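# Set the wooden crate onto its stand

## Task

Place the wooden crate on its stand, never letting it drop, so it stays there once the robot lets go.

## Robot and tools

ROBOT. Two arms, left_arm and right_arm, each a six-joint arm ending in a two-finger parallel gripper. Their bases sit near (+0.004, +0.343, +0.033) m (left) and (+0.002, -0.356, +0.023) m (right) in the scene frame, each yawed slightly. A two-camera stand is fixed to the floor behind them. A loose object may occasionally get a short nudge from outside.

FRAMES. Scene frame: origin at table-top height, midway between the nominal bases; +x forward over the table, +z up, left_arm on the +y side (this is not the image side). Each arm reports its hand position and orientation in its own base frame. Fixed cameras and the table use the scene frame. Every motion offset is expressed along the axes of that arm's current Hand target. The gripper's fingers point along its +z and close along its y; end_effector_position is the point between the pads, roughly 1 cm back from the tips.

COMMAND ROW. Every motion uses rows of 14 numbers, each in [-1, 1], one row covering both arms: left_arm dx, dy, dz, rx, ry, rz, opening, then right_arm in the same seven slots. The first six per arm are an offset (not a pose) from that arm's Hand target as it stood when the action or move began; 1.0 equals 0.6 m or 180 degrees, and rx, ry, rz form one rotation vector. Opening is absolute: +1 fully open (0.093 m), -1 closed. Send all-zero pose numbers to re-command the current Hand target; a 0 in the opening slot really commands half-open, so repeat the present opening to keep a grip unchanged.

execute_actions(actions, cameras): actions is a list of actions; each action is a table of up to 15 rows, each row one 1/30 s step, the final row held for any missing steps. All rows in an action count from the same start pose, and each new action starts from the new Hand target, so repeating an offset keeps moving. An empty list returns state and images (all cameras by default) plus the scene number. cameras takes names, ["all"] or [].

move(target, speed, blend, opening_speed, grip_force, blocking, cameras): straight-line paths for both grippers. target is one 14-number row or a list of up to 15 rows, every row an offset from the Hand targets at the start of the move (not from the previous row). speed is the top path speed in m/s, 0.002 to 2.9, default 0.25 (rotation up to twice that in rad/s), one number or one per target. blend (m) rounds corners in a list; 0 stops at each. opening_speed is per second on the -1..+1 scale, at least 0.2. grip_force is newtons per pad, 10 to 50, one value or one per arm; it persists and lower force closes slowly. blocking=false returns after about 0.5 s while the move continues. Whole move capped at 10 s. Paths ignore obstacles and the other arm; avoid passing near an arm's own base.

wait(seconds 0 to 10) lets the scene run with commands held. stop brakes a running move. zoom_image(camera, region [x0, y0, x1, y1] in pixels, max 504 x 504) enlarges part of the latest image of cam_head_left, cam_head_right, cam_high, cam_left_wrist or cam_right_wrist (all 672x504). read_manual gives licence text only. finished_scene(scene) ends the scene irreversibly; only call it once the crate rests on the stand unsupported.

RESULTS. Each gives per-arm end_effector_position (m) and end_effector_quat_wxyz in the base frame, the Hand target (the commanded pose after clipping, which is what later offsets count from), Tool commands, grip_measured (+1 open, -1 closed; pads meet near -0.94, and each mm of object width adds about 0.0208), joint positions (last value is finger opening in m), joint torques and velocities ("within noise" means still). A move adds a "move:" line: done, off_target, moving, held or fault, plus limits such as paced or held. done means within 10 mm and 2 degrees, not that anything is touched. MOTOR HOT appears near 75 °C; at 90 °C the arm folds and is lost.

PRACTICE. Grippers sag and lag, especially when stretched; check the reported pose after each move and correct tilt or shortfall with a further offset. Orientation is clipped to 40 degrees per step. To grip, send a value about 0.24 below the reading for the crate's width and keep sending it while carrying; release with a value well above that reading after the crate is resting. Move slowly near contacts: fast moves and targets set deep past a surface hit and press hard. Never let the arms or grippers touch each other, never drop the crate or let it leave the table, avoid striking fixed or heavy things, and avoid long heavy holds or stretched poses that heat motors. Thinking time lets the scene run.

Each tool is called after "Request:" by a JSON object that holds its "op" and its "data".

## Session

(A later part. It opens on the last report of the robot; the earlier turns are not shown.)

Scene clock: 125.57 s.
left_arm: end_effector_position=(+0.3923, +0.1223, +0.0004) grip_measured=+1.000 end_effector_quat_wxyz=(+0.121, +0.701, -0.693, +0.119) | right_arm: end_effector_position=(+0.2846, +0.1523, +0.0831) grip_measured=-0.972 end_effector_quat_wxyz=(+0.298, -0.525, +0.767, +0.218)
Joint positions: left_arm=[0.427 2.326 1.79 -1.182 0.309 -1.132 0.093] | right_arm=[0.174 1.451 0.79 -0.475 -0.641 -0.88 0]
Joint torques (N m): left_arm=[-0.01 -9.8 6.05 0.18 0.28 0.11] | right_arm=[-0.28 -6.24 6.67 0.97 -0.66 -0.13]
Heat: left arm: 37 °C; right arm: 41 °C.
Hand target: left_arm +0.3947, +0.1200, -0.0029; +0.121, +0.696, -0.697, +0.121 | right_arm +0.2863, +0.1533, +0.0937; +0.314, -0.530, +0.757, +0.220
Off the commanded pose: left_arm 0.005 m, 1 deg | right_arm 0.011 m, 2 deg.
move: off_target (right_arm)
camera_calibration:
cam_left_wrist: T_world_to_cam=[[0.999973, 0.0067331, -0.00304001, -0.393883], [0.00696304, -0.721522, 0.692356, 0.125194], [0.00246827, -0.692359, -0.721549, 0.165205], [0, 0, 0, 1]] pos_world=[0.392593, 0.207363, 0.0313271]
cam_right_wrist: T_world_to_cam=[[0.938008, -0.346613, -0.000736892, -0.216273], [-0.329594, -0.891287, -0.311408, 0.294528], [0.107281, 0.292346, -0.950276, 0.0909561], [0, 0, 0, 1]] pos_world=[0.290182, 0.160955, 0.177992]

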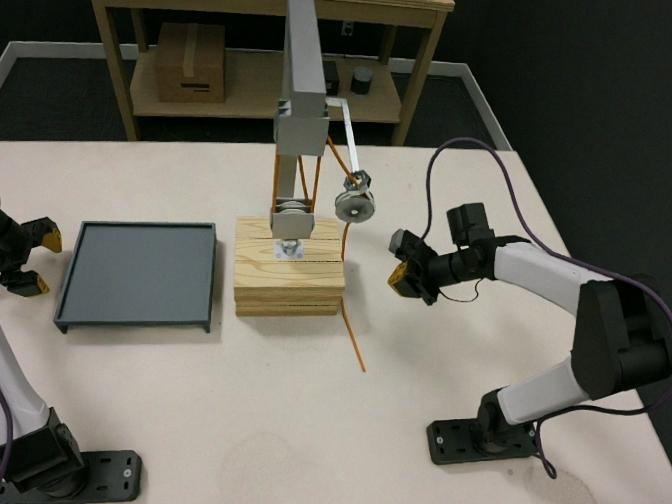

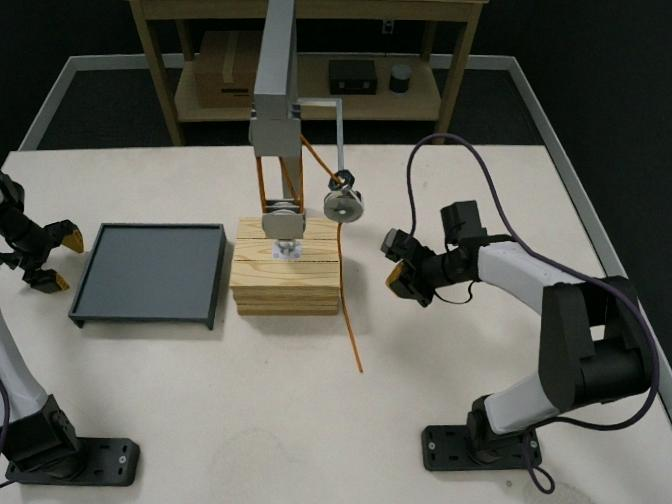

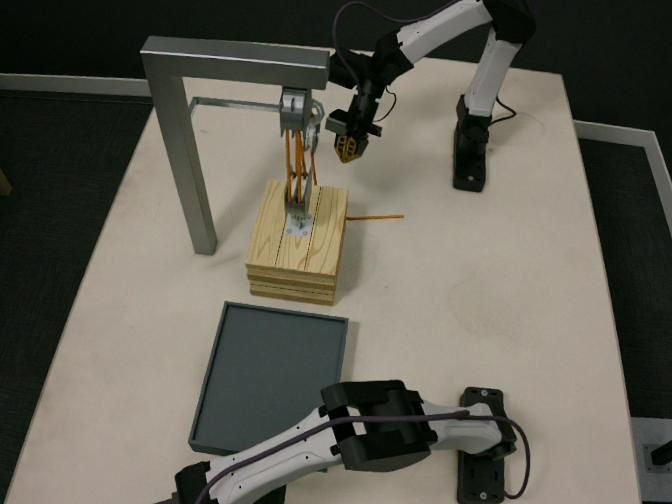

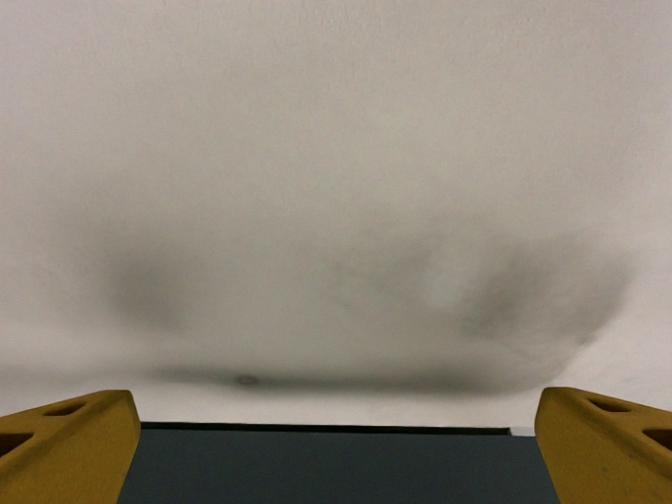

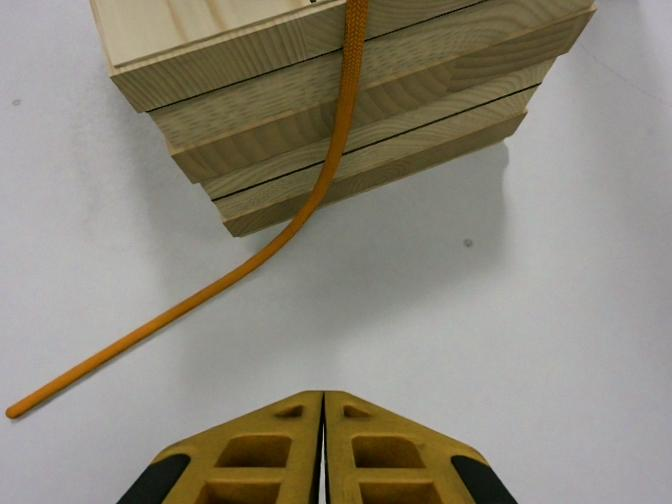

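Request:
{"op": "move", "data": {"target": [0,0,0,0,0,0,1,-0.1115,0.005,-0.009,0.0487,-0.1664,0.0281,0.6], "speed": 0.2, "cameras": ["cam_head_left","cam_high","cam_right_wrist"]}}

Scene clock: 141.77 s.
left_arm: end_effector_position=(+0.3923, +0.1223, +0.0004) grip_measured=+1.000 end_effector_quat_wxyz=(+0.121, +0.701, -0.693, +0.119) | right_arm: end_effector_position=(+0.2995, +0.1942, +0.1486) grip_measured=+0.598 end_effector_quat_wxyz=(+0.529, -0.402, +0.682, +0.305)
Joint positions: left_arm=[0.427 2.326 1.79 -1.182 0.309 -1.132 0.093] | right_arm=[0.236 1.32 0.436 0.517 -0.784 -0.275 0.074]
Joint torques (N m): left_arm=[0.06 -9.73 6.08 0.18 0.25 0.12] | right_arm=[1.03 -3.34 4.94 1.89 -0.07 0.13]
Heat: left arm: 38 °C; right arm: 41 °C.
Hand target: left_arm +0.3947, +0.1200, -0.0029; +0.121, +0.696, -0.697, +0.121 | right_arm +0.2983, +0.1951, +0.1448; +0.527, -0.397, +0.687, +0.305
Off the commanded pose: left_arm 0.005 m, 1 deg | right_arm 0.004 m, 1 deg.
move: done
camera_calibration:
cam_right_wrist: T_world_to_cam=[[0.868286, -0.495091, 0.0310739, -0.170715], [-0.29718, -0.569303, -0.766537, 0.352564], [0.397196, 0.656338, -0.641449, -0.0641027], [0, 0, 0, 1]] pos_world=[0.278466, 0.158269, 0.23444]
Images, in order (width x height): cam_head_left 672x504, cam_high 672x504, cam_right_wrist 672x504.

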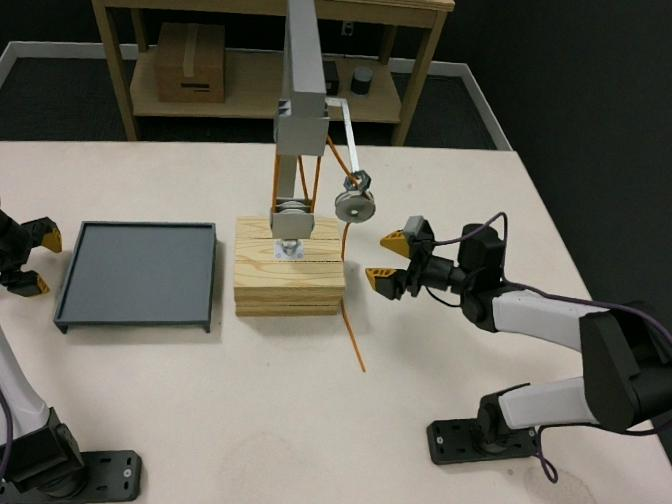

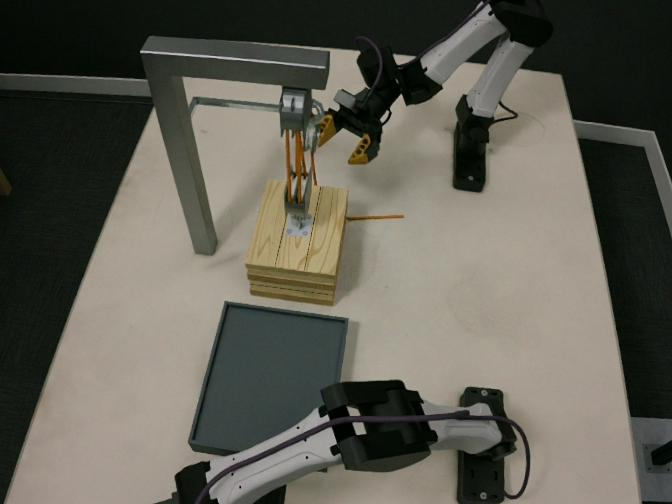

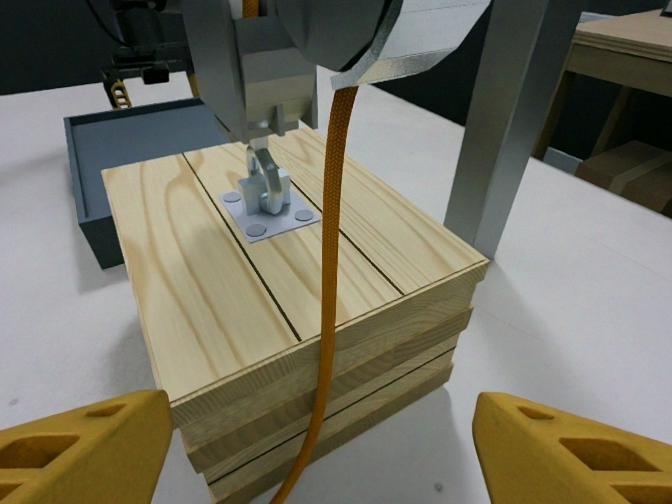

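Request:
{"op": "move", "data": {"target": [[0,0,0,0,0,0,1,-0.038,0,0.143,0,0,0,0.6],[0,0,0,0,0,0,1,-0.038,0,0.143,0,0,0,-1]], "speed": 0.12, "cameras": ["cam_head_left","cam_high","cam_right_wrist"]}}

Scene clock: 147.07 s.
left_arm: end_effector_position=(+0.3923, +0.1223, +0.0004) grip_measured=+1.000 end_effector_quat_wxyz=(+0.121, +0.701, -0.693, +0.119) | right_arm: end_effector_position=(+0.3272, +0.2566, +0.1163) grip_measured=-0.972 end_effector_quat_wxyz=(+0.492, -0.392, +0.715, +0.305)
Joint positions: left_arm=[0.427 2.326 1.79 -1.182 0.309 -1.132 0.093] | right_arm=[0.443 1.599 0.584 0.61 -0.576 -0.175 0]
Joint torques (N m): left_arm=[-0.09 -9.62 5.94 0.21 0.27 0.16] | right_arm=[1.98 -5.11 10.47 2.26 -0.06 0.11]
Heat: left arm: 38 °C; right arm: 41 °C.
Hand target: left_arm +0.3947, +0.1200, -0.0029; +0.121, +0.696, -0.697, +0.121 | right_arm +0.3428, +0.2719, +0.1447; +0.527, -0.396, +0.687, +0.305
Off the commanded pose: left_arm 0.005 m, 1 deg | right_arm 0.036 m, 5 deg.
move: off_target (right_arm); target 2's new opening was sent with right_arm's hand 0.036 m and 5 deg from that target
camera_calibration:
cam_right_wrist: T_world_to_cam=[[0.860834, -0.50806, -0.0289743, -0.150079], [-0.374217, -0.593416, -0.712614, 0.396758], [0.344857, 0.624285, -0.700958, -0.104449], [0, 0, 0, 1]] pos_world=[0.313686, 0.2244, 0.205173]
Images, in order (width x height): cam_head_left 672x504, cam_high 672x504, cam_right_wrist 672x504.

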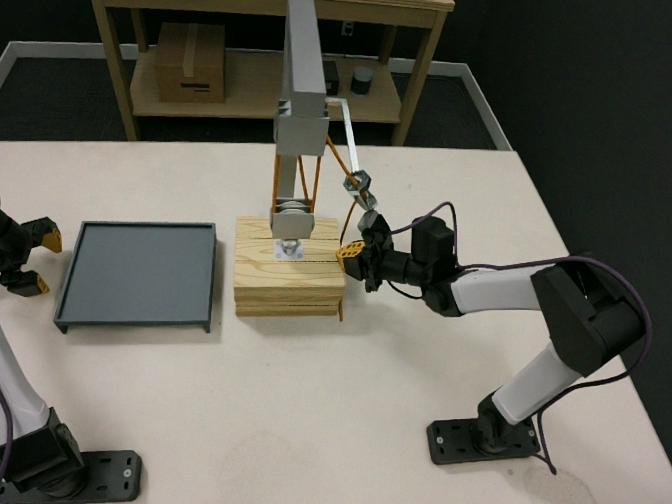

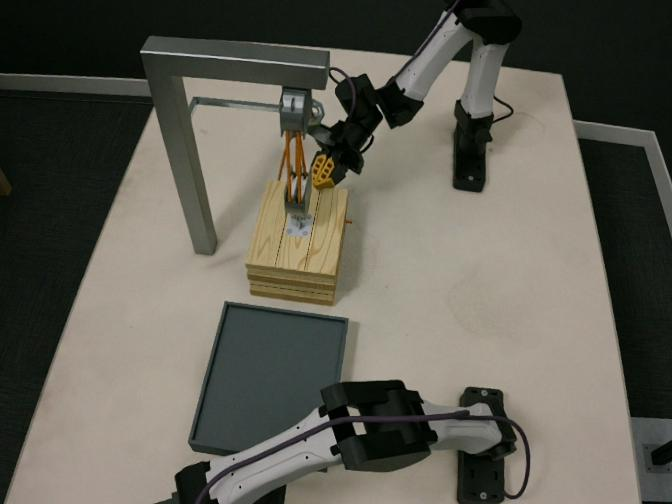

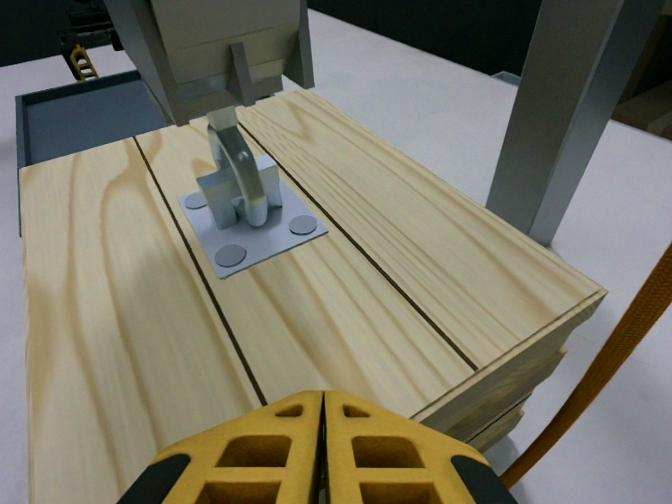

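Request:
{"op": "move", "data": {"target": [[0,0,0,0,0,0,1,0,0,0,0,0,0,0.3],[0,0,0,0,0,0,1,-0.03,0,-0.22,0,0,0,0.3]], "speed": 0.12, "cameras": ["cam_head_left","cam_head_right","cam_high","cam_right_wrist"]}}

Scene clock: 152.47 s.
left_arm: end_effector_position=(+0.3923, +0.1223, +0.0004) grip_measured=+1.000 end_effector_quat_wxyz=(+0.121, +0.701, -0.693, +0.119) | right_arm: end_effector_position=(+0.2836, +0.1665, +0.1924) grip_measured=+0.298 end_effector_quat_wxyz=(+0.522, -0.389, +0.694, +0.306)
Joint positions: left_arm=[0.427 2.326 1.79 -1.182 0.309 -1.132 0.093] | right_arm=[0.13 1.083 0.525 0.134 -0.865 -0.313 0.059]
Joint torques (N m): left_arm=[-0.06 -9.78 6.09 0.15 0.32 0.11] | right_arm=[-0.35 -3.44 6.72 1.63 -0.4 -0.12]
Heat: left arm: 39 °C; right arm: 41 °C.
Hand target: left_arm +0.3947, +0.1200, -0.0029; +0.121, +0.696, -0.697, +0.121 | right_arm +0.2813, +0.1656, +0.1962; +0.527, -0.397, +0.687, +0.305
Off the commanded pose: left_arm 0.005 m, 1 deg | right_arm 0.004 m, 1 deg.
move: done
camera_calibration:
cam_right_wrist: T_world_to_cam=[[0.858581, -0.512663, 0.00394351, -0.161024], [-0.331813, -0.561535, -0.758009, 0.372555], [0.390818, 0.649504, -0.652232, -0.00637717], [0, 0, 0, 1]] pos_world=[0.264363, 0.130794, 0.278876]
Images, in order (width x height): cam_head_left 672x504, cam_head_right 672x504, cam_high 672x504, cam_right_wrist 672x504.

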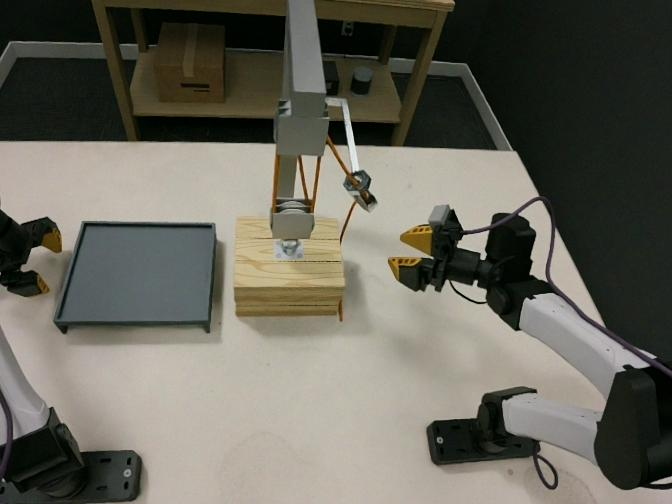

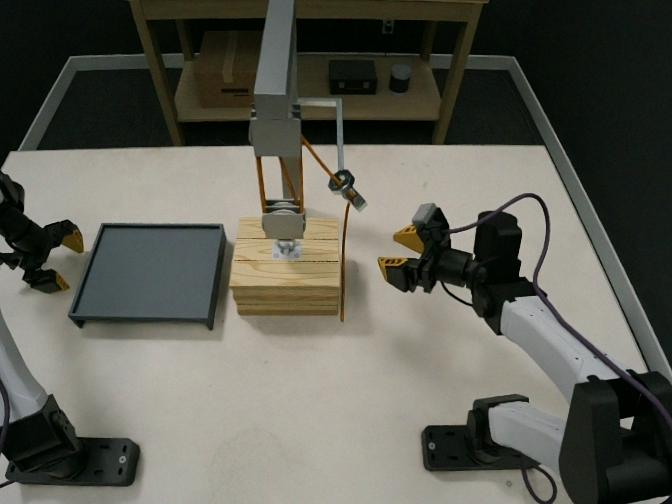

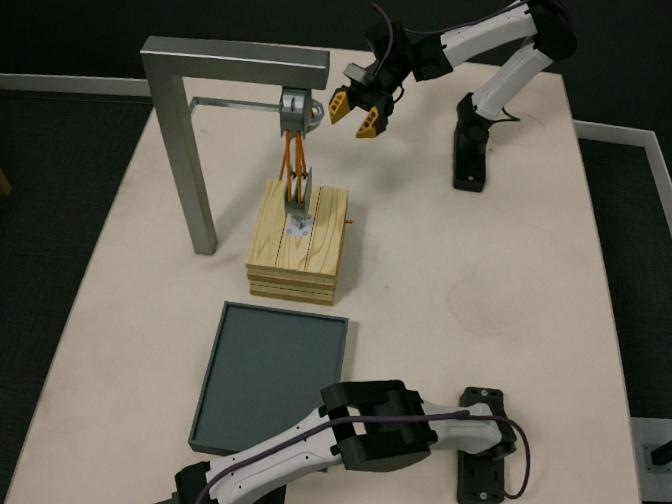

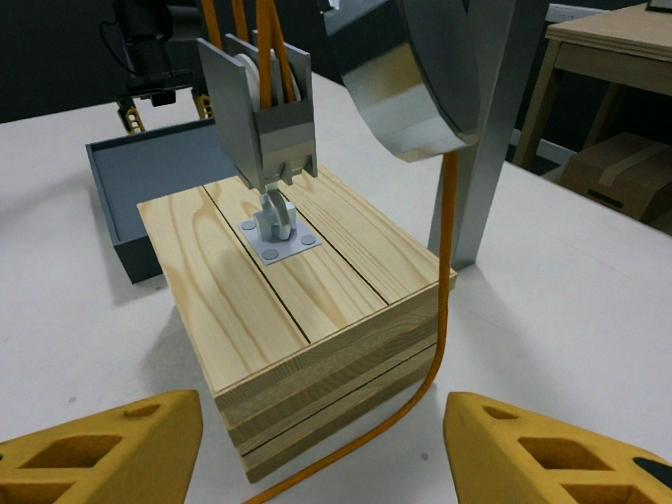

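Request:
{"op": "move", "data": {"target": [0,0,0,0,0,0,1,0.193,-0.008,0.154,0.081,0.2836,0.3625,0.0], "speed": 0.2, "cameras": ["cam_head_left","cam_head_right","cam_high","cam_right_wrist"]}}

Scene clock: 175.30 s.
left_arm: end_effector_position=(+0.3923, +0.1223, +0.0004) grip_measured=+1.000 end_effector_quat_wxyz=(+0.121, +0.701, -0.693, +0.119) | right_arm: end_effector_position=(+0.3097, +0.2093, +0.0568) grip_measured=+0.002 end_effector_quat_wxyz=(-0.002, -0.001, +0.966, +0.258)
Joint positions: left_arm=[0.427 2.326 1.79 -1.182 0.309 -1.132 0.093] | right_arm=[0.383 1.822 1.2 -0.741 -0.484 0.432 0.045]
Joint torques (N m): left_arm=[-0.03 -9.72 6.28 0.24 0.26 0.12] | right_arm=[1.01 -6.49 8.1 0.63 -0.31 0.16]
Heat: left arm: 40 °C; right arm: 40 °C.
Hand target: left_arm +0.3947, +0.1200, -0.0029; +0.121, +0.696, -0.697, +0.121 | right_arm +0.3151, +0.2146, +0.0605; +0.000, +0.000, +0.966, +0.259
Off the commanded pose: left_arm 0.005 m, 1 deg | right_arm 0.008 m, 0 deg.
move: done
camera_calibration:
cam_right_wrist: T_world_to_cam=[[0.0211927, -0.870722, -0.491319, 0.201447], [-0.902285, -0.228324, 0.365719, 0.345612], [-0.430619, 0.435559, -0.790478, 0.17417], [0, 0, 0, 1]] pos_world=[0.382572, 0.178455, 0.110255]
Images, in order (width x height): cam_head_left 672x504, cam_head_right 672x504, cam_high 672x504, cam_right_wrist 672x504.

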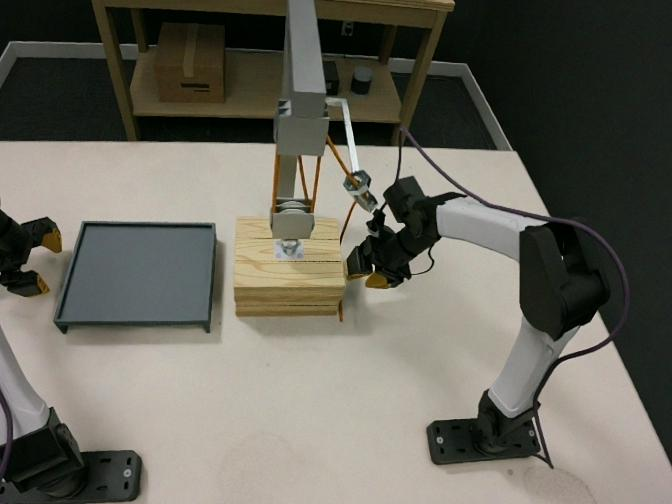

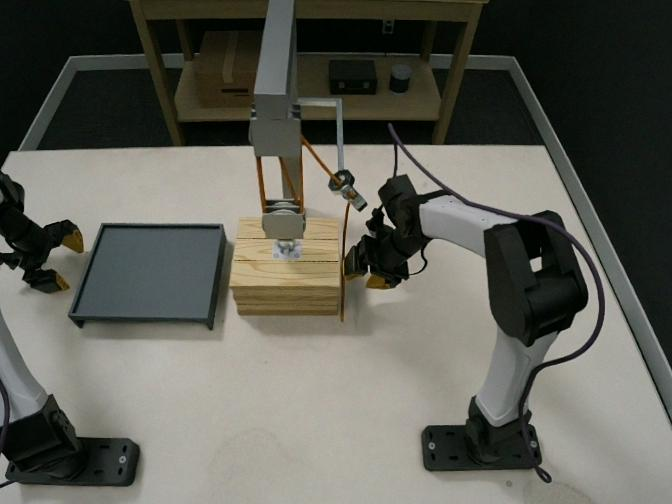

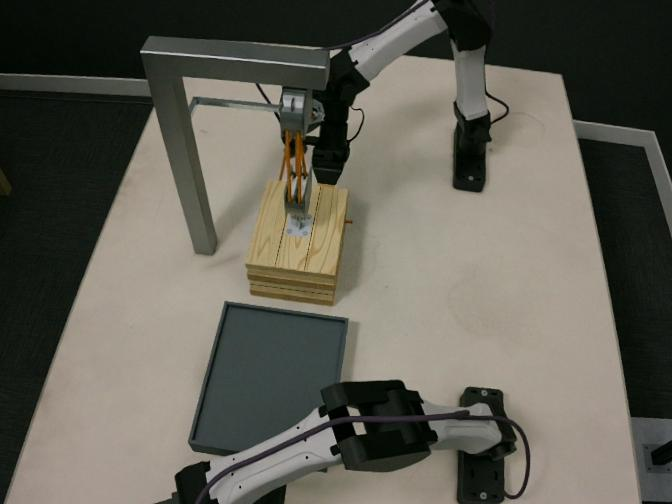

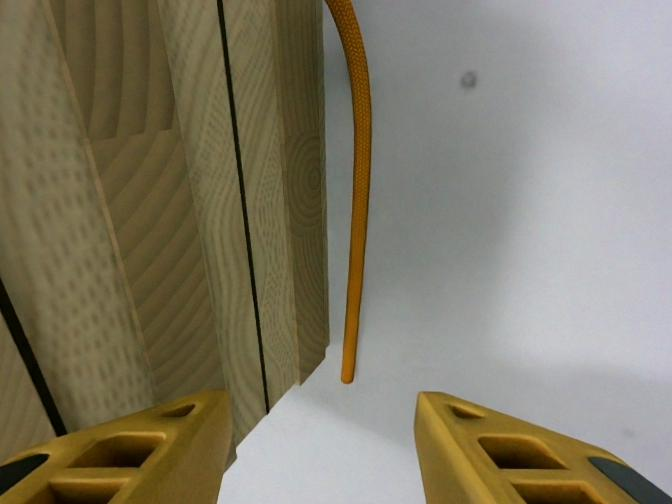

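Request:
{"op": "move", "data": {"target": [[0,0,0,0,0,0,1,0.088,-0.017,0.029,0,0,0,0.0],[0,0,0,0,0,0,1,0.088,-0.007,0.118,0,0,0,0.0]], "speed": 0.12, "cameras": ["cam_head_left","cam_head_right","cam_right_wrist"]}}

Scene clock: 188.53 s.
left_arm: end_effector_position=(+0.3923, +0.1223, +0.0004) grip_measured=+1.000 end_effector_quat_wxyz=(+0.121, +0.701, -0.693, +0.119) | right_arm: end_effector_position=(+0.2592, +0.2171, +0.0000) grip_measured=+0.001 end_effector_quat_wxyz=(-0.014, +0.023, +0.974, +0.224)
Joint positions: left_arm=[0.427 2.326 1.79 -1.182 0.309 -1.132 0.093] | right_arm=[0.5 1.794 0.93 -0.494 -0.403 0.591 0.045]
Joint torques (N m): left_arm=[-0.02 -9.73 5.98 0.15 0.28 0.11] | right_arm=[4.55 -4.6 4.78 1.79 -0.69 0.23]
Heat: left arm: 41 °C; right arm: 42 °C.
Hand target: left_arm +0.3947, +0.1200, -0.0029; +0.121, +0.696, -0.697, +0.121 | right_arm +0.2623, +0.2463, -0.0030; +0.000, +0.000, +0.966, +0.259
Off the commanded pose: left_arm 0.005 m, 1 deg | right_arm 0.030 m, 5 deg.
move: off_target (right_arm)
camera_calibration:
cam_right_wrist: T_world_to_cam=[[-0.0311547, -0.902942, -0.428632, 0.201863], [-0.896441, -0.164426, 0.41153, 0.307224], [-0.442066, 0.397065, -0.804312, 0.115438], [0, 0, 0, 1]] pos_world=[0.332729, 0.18695, 0.0529412]
Images, in order (width x height): cam_head_left 672x504, cam_head_right 672x504, cam_right_wrist 672x504.

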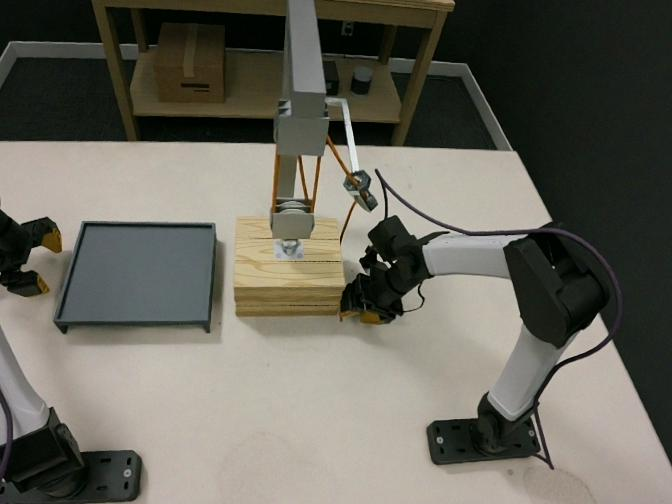

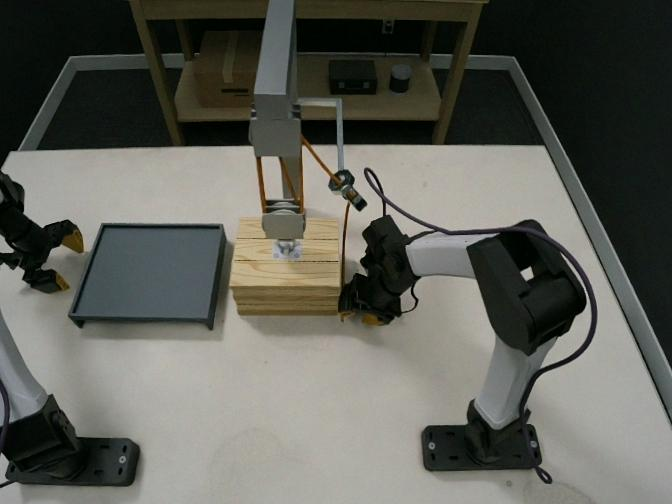

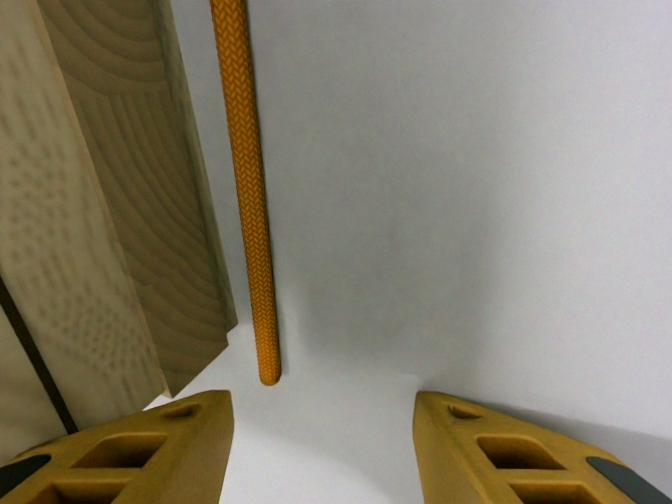

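Request:
{"op": "move", "data": {"target": [[0,0,0,0,0,0,1,0,-0.0255,-0.059,0,0,0,0.0],[0,0,0,0,0,0,1,-0.047,0.028,-0.086,0,0,0,-0.65]], "speed": 0.12, "cameras": ["cam_right_wrist"]}}

Scene clock: 225.80 s.
left_arm: end_effector_position=(+0.3923, +0.1223, +0.0004) grip_measured=+1.000 end_effector_quat_wxyz=(+0.121, +0.701, -0.693, +0.119) | right_arm: end_effector_position=(+0.2825, +0.2247, +0.0442) grip_measured=-0.648 end_effector_quat_wxyz=(-0.010, +0.009, +0.969, +0.245)
Joint positions: left_arm=[0.427 2.326 1.79 -1.182 0.309 -1.132 0.093] | right_arm=[0.47 1.779 1.099 -0.665 -0.444 0.541 0.014]
Joint torques (N m): left_arm=[-0.14 -9.76 6.23 0.15 0.25 0.13] | right_arm=[1.03 -6.11 7.9 0.92 -0.48 0.01]
Heat: left arm: 42 °C; right arm: 40 °C.
Hand target: left_arm +0.3947, +0.1200, -0.0029; +0.121, +0.696, -0.697, +0.121 | right_arm +0.2905, +0.2351, +0.0501; +0.000, +0.000, +0.966, +0.259
Off the commanded pose: left_arm 0.005 m, 1 deg | right_arm 0.014 m, 2 deg.
move: off_target (right_arm); target 2's new opening was sent with right_arm's hand 0.030 m and 5 deg from that target
camera_calibration:
cam_right_wrist: T_world_to_cam=[[-0.00282143, -0.884288, -0.466934, 0.217866], [-0.89859, -0.202641, 0.389195, 0.321259], [-0.43878, 0.42068, -0.79404, 0.151572], [0, 0, 0, 1]] pos_world=[0.355802, 0.193993, 0.0970509]
Images, in order (width x height): cam_right_wrist 672x504.

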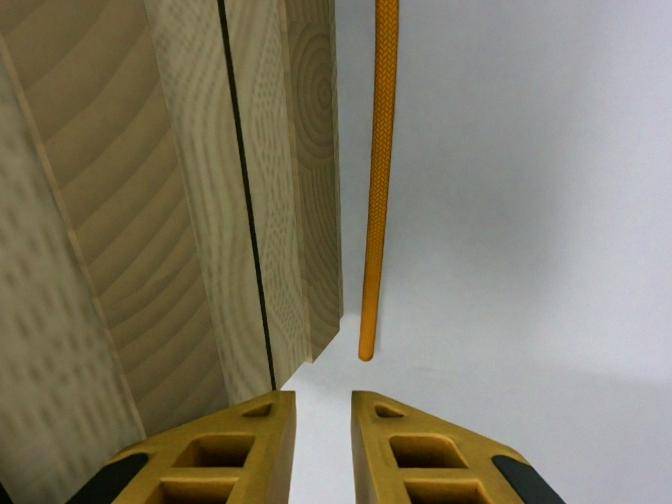

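Request:
{"op": "move", "data": {"target": [[0,0,0,0,0,0,1,-0.086,-0.0135,0.05,0,0,0,-1],[0,0,0,0,0,0,1,-0.086,-0.04,0.096,0,0,0,-1],[0,0,0,0,0,0,1,-0.05,-0.131,0.044,0,0,0,-1]], "speed": 0.08, "cameras": ["cam_head_left","cam_right_wrist"]}}

Scene clock: 246.97 s.
left_arm: end_effector_position=(+0.3923, +0.1223, +0.0004) grip_measured=+1.000 end_effector_quat_wxyz=(+0.121, +0.701, -0.693, +0.119) | right_arm: end_effector_position=(+0.3290, +0.1969, -0.0095) grip_measured=-0.972 end_effector_quat_wxyz=(+0.008, -0.008, +0.958, +0.286)
Joint positions: left_arm=[0.427 2.326 1.79 -1.182 0.309 -1.132 0.093] | right_arm=[0.31 1.986 1.102 -0.479 -0.545 0.35 0]
Joint torques (N m): left_arm=[-0.12 -9.85 6.08 0.18 0.27 0.11] | right_arm=[-1.21 -9.94 3.21 0.23 0.07 -0.15]
Heat: left arm: 43 °C; right arm: 42 °C.
Hand target: left_arm +0.3947, +0.1200, -0.0029; +0.121, +0.696, -0.697, +0.121 | right_arm +0.3205, +0.1803, -0.0121; +0.000, +0.000, +0.966, +0.259
Off the commanded pose: left_arm 0.005 m, 1 deg | right_arm 0.019 m, 3 deg.
move: off_target (right_arm)
camera_calibration:
cam_right_wrist: T_world_to_cam=[[0.0406457, -0.841393, -0.538892, 0.144923], [-0.908424, -0.255706, 0.330726, 0.391487], [-0.416069, 0.4761, -0.774736, 0.1228], [0, 0, 0, 1]] pos_world=[0.400839, 0.163578, 0.043761]
Images, in order (width x height): cam_head_left 672x504, cam_right_wrist 672x504.

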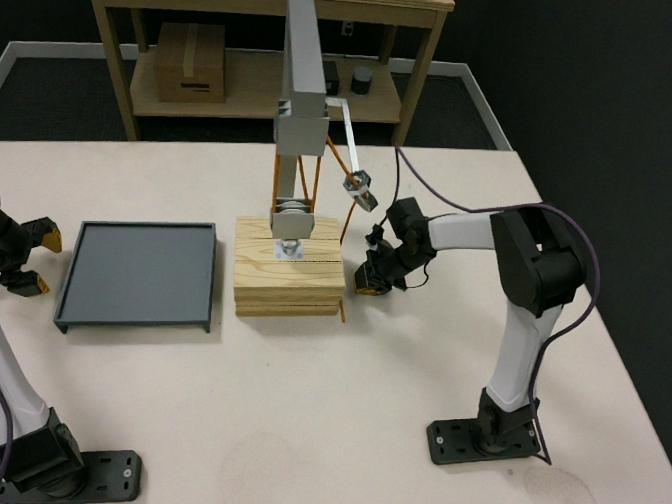

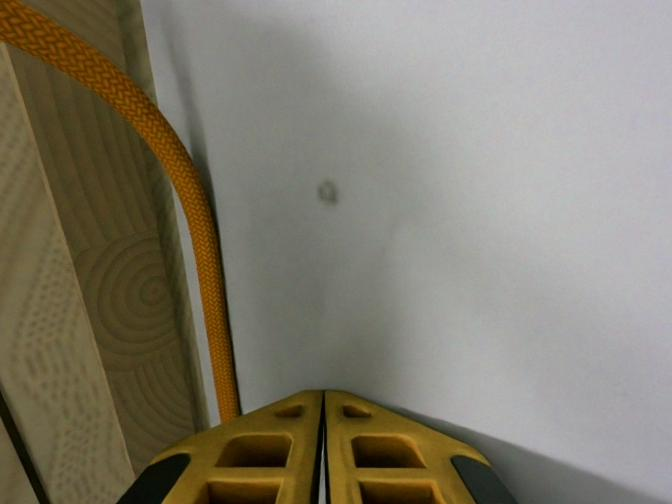

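Request:
{"op": "move", "data": {"target": [0,0,0,0,0,0,1,0.0,0.055,-0.095,0,0,0,-0.3], "speed": 0.15, "cameras": ["cam_right_wrist","cam_head_right"]}}

Scene clock: 249.60 s.
left_arm: end_effector_position=(+0.3923, +0.1223, +0.0004) grip_measured=+1.000 end_effector_quat_wxyz=(+0.121, +0.701, -0.693, +0.119) | right_arm: end_effector_position=(+0.3108, +0.1824, +0.0408) grip_measured=-0.302 end_effector_quat_wxyz=(-0.024, +0.009, +0.965, +0.260)
Joint positions: left_arm=[0.427 2.326 1.79 -1.182 0.309 -1.132 0.093] | right_arm=[0.298 1.859 1.181 -0.769 -0.516 0.349 0.031]
Joint torques (N m): left_arm=[-0.03 -9.55 6.23 0.24 0.27 0.09] | right_arm=[-0.28 -9.47 7.27 0.48 -0.2 -0.13]
Heat: left arm: 43 °C; right arm: 41 °C.
Hand target: left_arm +0.3947, +0.1200, -0.0029; +0.121, +0.696, -0.697, +0.121 | right_arm +0.3206, +0.1803, +0.0539; +0.000, +0.000, +0.966, +0.259
Off the commanded pose: left_arm 0.005 m, 1 deg | right_arm 0.016 m, 3 deg.
move: off_target (right_arm)
camera_calibration:
cam_right_wrist: T_world_to_cam=[[-0.00944837, -0.868831, -0.495019, 0.179448], [-0.885611, -0.222603, 0.407605, 0.338349], [-0.464332, 0.442245, -0.767343, 0.181976], [0, 0, 0, 1]] pos_world=[0.385839, 0.15075, 0.0905558]
Images, in order (width x height): cam_head_right 672x504, cam_right_wrist 672x504.

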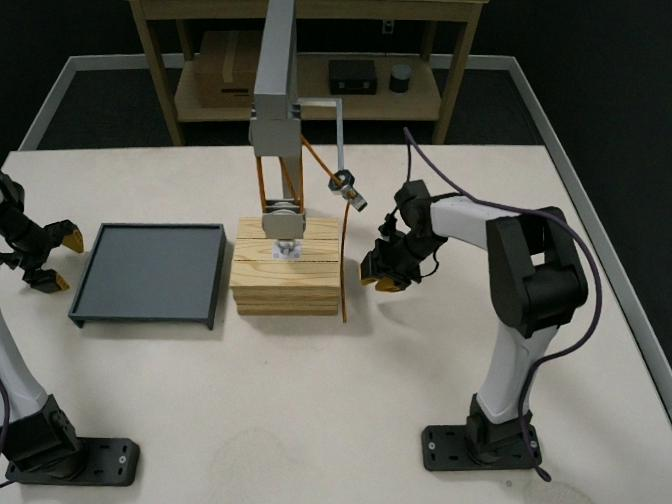

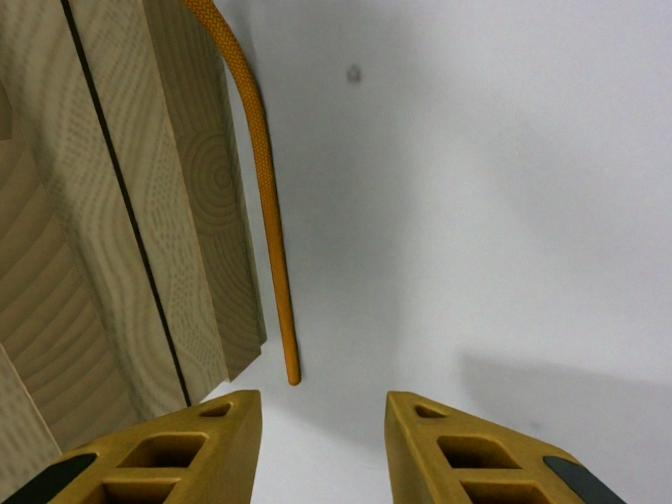

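Request:
{"op": "move", "data": {"target": [0,0,0,0,0,0,1,0.167,0.034,0.008,0.033,-0.2087,-0.294,-0.3], "speed": 0.15, "cameras": ["cam_right_wrist","cam_head_right"]}}

Scene clock: 277.00 s.
left_arm: end_effector_position=(+0.3923, +0.1223, +0.0004) grip_measured=+1.000 end_effector_quat_wxyz=(+0.121, +0.701, -0.693, +0.119) | right_arm: end_effector_position=(+0.2209, +0.2004, +0.0580) grip_measured=-0.302 end_effector_quat_wxyz=(+0.403, -0.336, +0.833, +0.175)
Joint positions: left_arm=[0.427 2.326 1.79 -1.182 0.309 -1.132 0.093] | right_arm=[0.691 1.09 0.258 0.17 -0.082 -0.037 0.031]
Joint torques (N m): left_arm=[-0.12 -9.78 6.13 0.17 0.26 0.12] | right_arm=[0.98 -3.02 5.12 1.93 0.07 -0.13]
Heat: left arm: 44 °C; right arm: 40 °C.
Hand target: left_arm +0.3947, +0.1200, -0.0029; +0.121, +0.696, -0.697, +0.121 | right_arm +0.2203, +0.2003, +0.0597; +0.413, -0.342, +0.827, +0.171
Off the commanded pose: left_arm 0.005 m, 1 deg | right_arm 0.002 m, 2 deg.
move: done
camera_calibration:
cam_right_wrist: T_world_to_cam=[[0.70541, -0.708799, 0.000683022, -0.0159218], [-0.631599, -0.629016, -0.453235, 0.331026], [0.321682, 0.319285, -0.891391, 0.00372479], [0, 0, 0, 1]] pos_world=[0.219109, 0.195746, 0.153364]
Images, in order (width x height): cam_head_right 672x504, cam_right_wrist 672x504.

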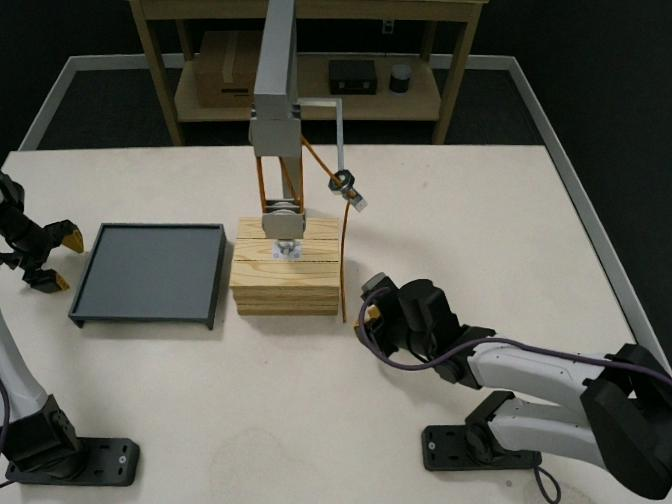

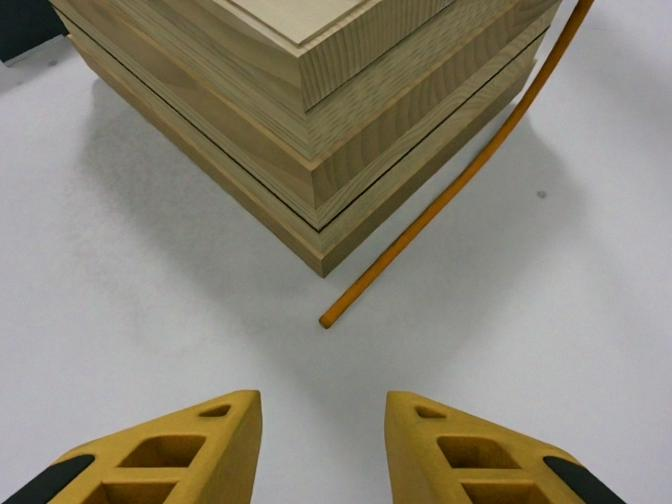

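Request:
{"op": "move", "data": {"target": [[0,0,0,0,0,0,1,0.013,-0.0153,0.094,0,0,0,-0.45],[0,0,0,0,0,0,1,0.017,-0.013,0.141,0,0,0,-0.45]], "speed": 0.1, "cameras": ["cam_right_wrist","cam_head_right"]}}

Scene clock: 287.13 s.
left_arm: end_effector_position=(+0.3923, +0.1223, +0.0004) grip_measured=+1.000 end_effector_quat_wxyz=(+0.121, +0.701, -0.693, +0.119) | right_arm: end_effector_position=(+0.2561, +0.2248, -0.0062) grip_measured=-0.448 end_effector_quat_wxyz=(+0.390, -0.341, +0.839, +0.165)
Joint positions: left_arm=[0.427 2.326 1.79 -1.182 0.309 -1.132 0.093] | right_arm=[0.68 1.666 0.308 0.658 -0.082 -0.055 0.024]
Joint torques (N m): left_arm=[-0.27 -9.78 5.97 0.17 0.3 0.12] | right_arm=[0.98 -1.28 6.8 2.34 -0.02 0]
Heat: left arm: 44 °C; right arm: 40 °C.
Hand target: left_arm +0.3947, +0.1200, -0.0029; +0.121, +0.696, -0.697, +0.121 | right_arm +0.2694, +0.2383, +0.0009; +0.413, -0.342, +0.827, +0.171
Off the commanded pose: left_arm 0.005 m, 1 deg | right_arm 0.020 m, 3 deg.
move: off_target (right_arm)
camera_calibration:
cam_right_wrist: T_world_to_cam=[[0.705776, -0.708353, 0.0107552, -0.0236432], [-0.639632, -0.643684, -0.420169, 0.344989], [0.304551, 0.289666, -0.907382, -0.0616282], [0, 0, 0, 1]] pos_world=[0.256122, 0.223168, 0.0892877]
Images, in order (width x height): cam_head_right 672x504, cam_right_wrist 672x504.

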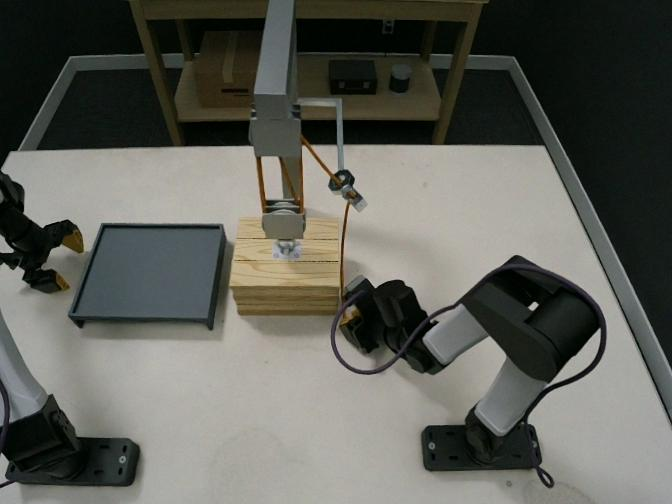

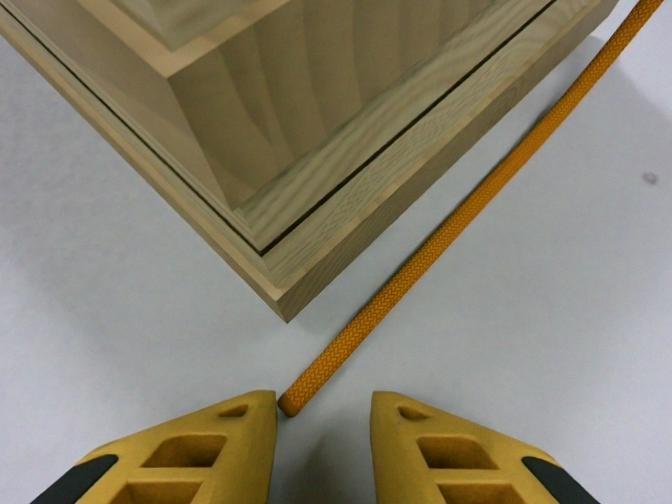

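Request:
{"op": "move", "data": {"target": [0,0,0,0,0,0,1,-0.004,-0.008,0.025,0,0,0,-0.45], "speed": 0.1, "cameras": ["cam_right_wrist"]}}

Scene clock: 290.33 s.
left_arm: end_effector_position=(+0.3923, +0.1223, +0.0004) grip_measured=+1.000 end_effector_quat_wxyz=(+0.121, +0.701, -0.693, +0.119) | right_arm: end_effector_position=(+0.2562, +0.2249, -0.0081) grip_measured=-0.449 end_effector_quat_wxyz=(+0.389, -0.342, +0.840, +0.165)
Joint positions: left_arm=[0.427 2.326 1.79 -1.182 0.309 -1.132 0.093] | right_arm=[0.68 1.677 0.308 0.668 -0.082 -0.055 0.024]
Joint torques (N m): left_arm=[-0.12 -9.89 6.09 0.16 0.24 0.09] | right_arm=[-0.32 2.76 9.99 2.44 -0.14 -0.09]
Heat: left arm: 44 °C; right arm: 41 °C.
Hand target: left_arm +0.3947, +0.1200, -0.0029; +0.121, +0.696, -0.697, +0.121 | right_arm +0.2823, +0.2444, -0.0062; +0.413, -0.342, +0.826, +0.171
Off the commanded pose: left_arm 0.005 m, 1 deg | right_arm 0.033 m, 3 deg.
move: off_target (right_arm)
camera_calibration:
cam_right_wrist: T_world_to_cam=[[0.705764, -0.708369, 0.0105062, -0.023594], [-0.640165, -0.644023, -0.418836, 0.344545], [0.303456, 0.288873, -0.908001, -0.0629585], [0, 0, 0, 1]] pos_world=[0.256323, 0.223369, 0.0873892]
Images, in order (width x height): cam_right_wrist 672x504.

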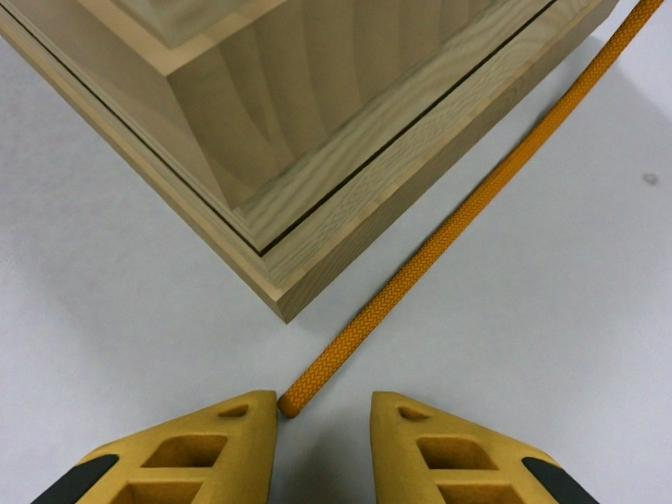

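Request:
{"op": "move", "data": {"target": [[0,0,0,0,0,0,1,0.0205,0.013,-0.077,0,-0.083,0,-0.45],[0,0,0,0,0,0,1,-0.001,0.002,-0.0155,0,-0.083,0,-0.45]], "speed": 0.1, "cameras": ["cam_right_wrist"]}}

Scene clock: 298.10 s.
left_arm: end_effector_position=(+0.3923, +0.1223, +0.0004) grip_measured=+1.000 end_effector_quat_wxyz=(+0.121, +0.701, -0.693, +0.119) | right_arm: end_effector_position=(+0.2707, +0.2360, -0.0019) grip_measured=-0.449 end_effector_quat_wxyz=(+0.512, -0.321, +0.769, +0.206)
Joint positions: left_arm=[0.427 2.326 1.79 -1.182 0.309 -1.132 0.093] | right_arm=[0.671 2.074 0.22 1.451 -0.098 -0.055 0.024]
Joint torques (N m): left_arm=[-0.03 -9.7 6.08 0.18 0.27 0.1] | right_arm=[-0.34 -4.23 3.33 2.07 -0.2 0.13]
Heat: left arm: 44 °C; right arm: 42 °C.
Hand target: left_arm +0.3947, +0.1200, -0.0029; +0.121, +0.696, -0.697, +0.121 | right_arm +0.2765, +0.2402, -0.0001; +0.517, -0.317, +0.766, +0.214
Off the commanded pose: left_arm 0.005 m, 1 deg | right_arm 0.007 m, 1 deg.
move: done
camera_calibration:
cam_right_wrist: T_world_to_cam=[[0.704185, -0.709191, 0.0342198, -0.0253037], [-0.512835, -0.541364, -0.666277, 0.304438], [0.491043, 0.451634, -0.744919, -0.153866], [0, 0, 0, 1]] pos_world=[0.2495, 0.216358, 0.0890883]
Images, in order (width x height): cam_right_wrist 672x504.

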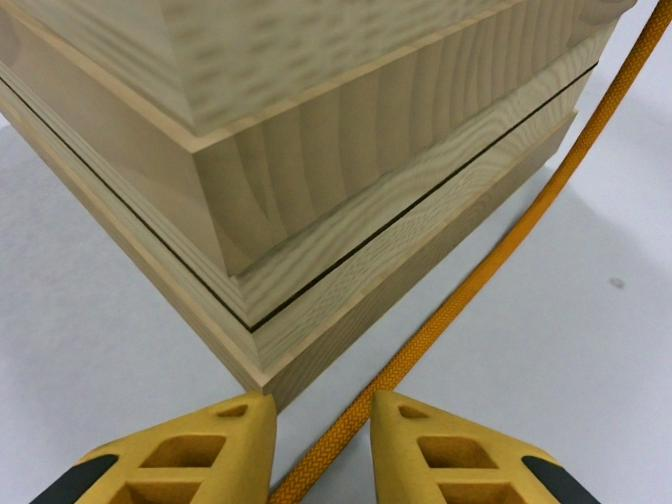

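Request:
{"op": "move", "data": {"target": [[0,0,0,0,0,0,1,0.015,0,0.0056,0,0,0,-0.45],[0,0,0,0,0,0,1,0.015,0,0.0056,0,0,0,-1]], "speed": 0.06, "cameras": ["cam_right_wrist"]}}

Scene clock: 301.37 s.
left_arm: end_effector_position=(+0.3923, +0.1223, +0.0004) grip_measured=+1.000 end_effector_quat_wxyz=(+0.121, +0.701, -0.693, +0.119) | right_arm: end_effector_position=(+0.2713, +0.2384, -0.0072) grip_measured=-0.961 end_effector_quat_wxyz=(+0.509, -0.324, +0.769, +0.209)
Joint positions: left_arm=[0.427 2.326 1.79 -1.182 0.309 -1.132 0.093] | right_arm=[0.671 2.11 0.233 1.469 -0.107 -0.055 0]
Joint torques (N m): left_arm=[-0.14 -9.78 6.08 0.16 0.25 0.11] | right_arm=[-0.28 -1.48 2.71 2.53 -0.12 0.13]
Heat: left arm: 44 °C; right arm: 41 °C.
Hand target: left_arm +0.3947, +0.1200, -0.0029; +0.121, +0.696, -0.697, +0.121 | right_arm +0.2762, +0.2402, -0.0097; +0.517, -0.317, +0.766, +0.214
Off the commanded pose: left_arm 0.005 m, 1 deg | right_arm 0.006 m, 1 deg.
move: done
camera_calibration:
cam_right_wrist: T_world_to_cam=[[0.710315, -0.703238, 0.0301404, -0.0269876], [-0.511943, -0.545534, -0.663556, 0.303291], [0.483081, 0.455904, -0.747519, -0.158081], [0, 0, 0, 1]] pos_world=[0.250803, 0.218547, 0.0838955]
Images, in order (width x height): cam_right_wrist 672x504.

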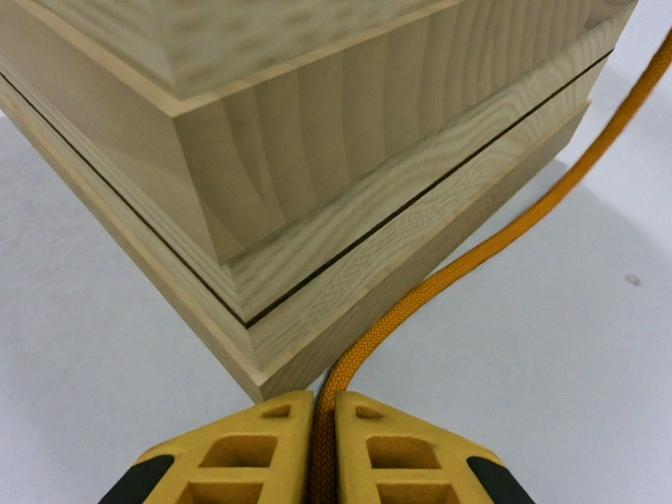

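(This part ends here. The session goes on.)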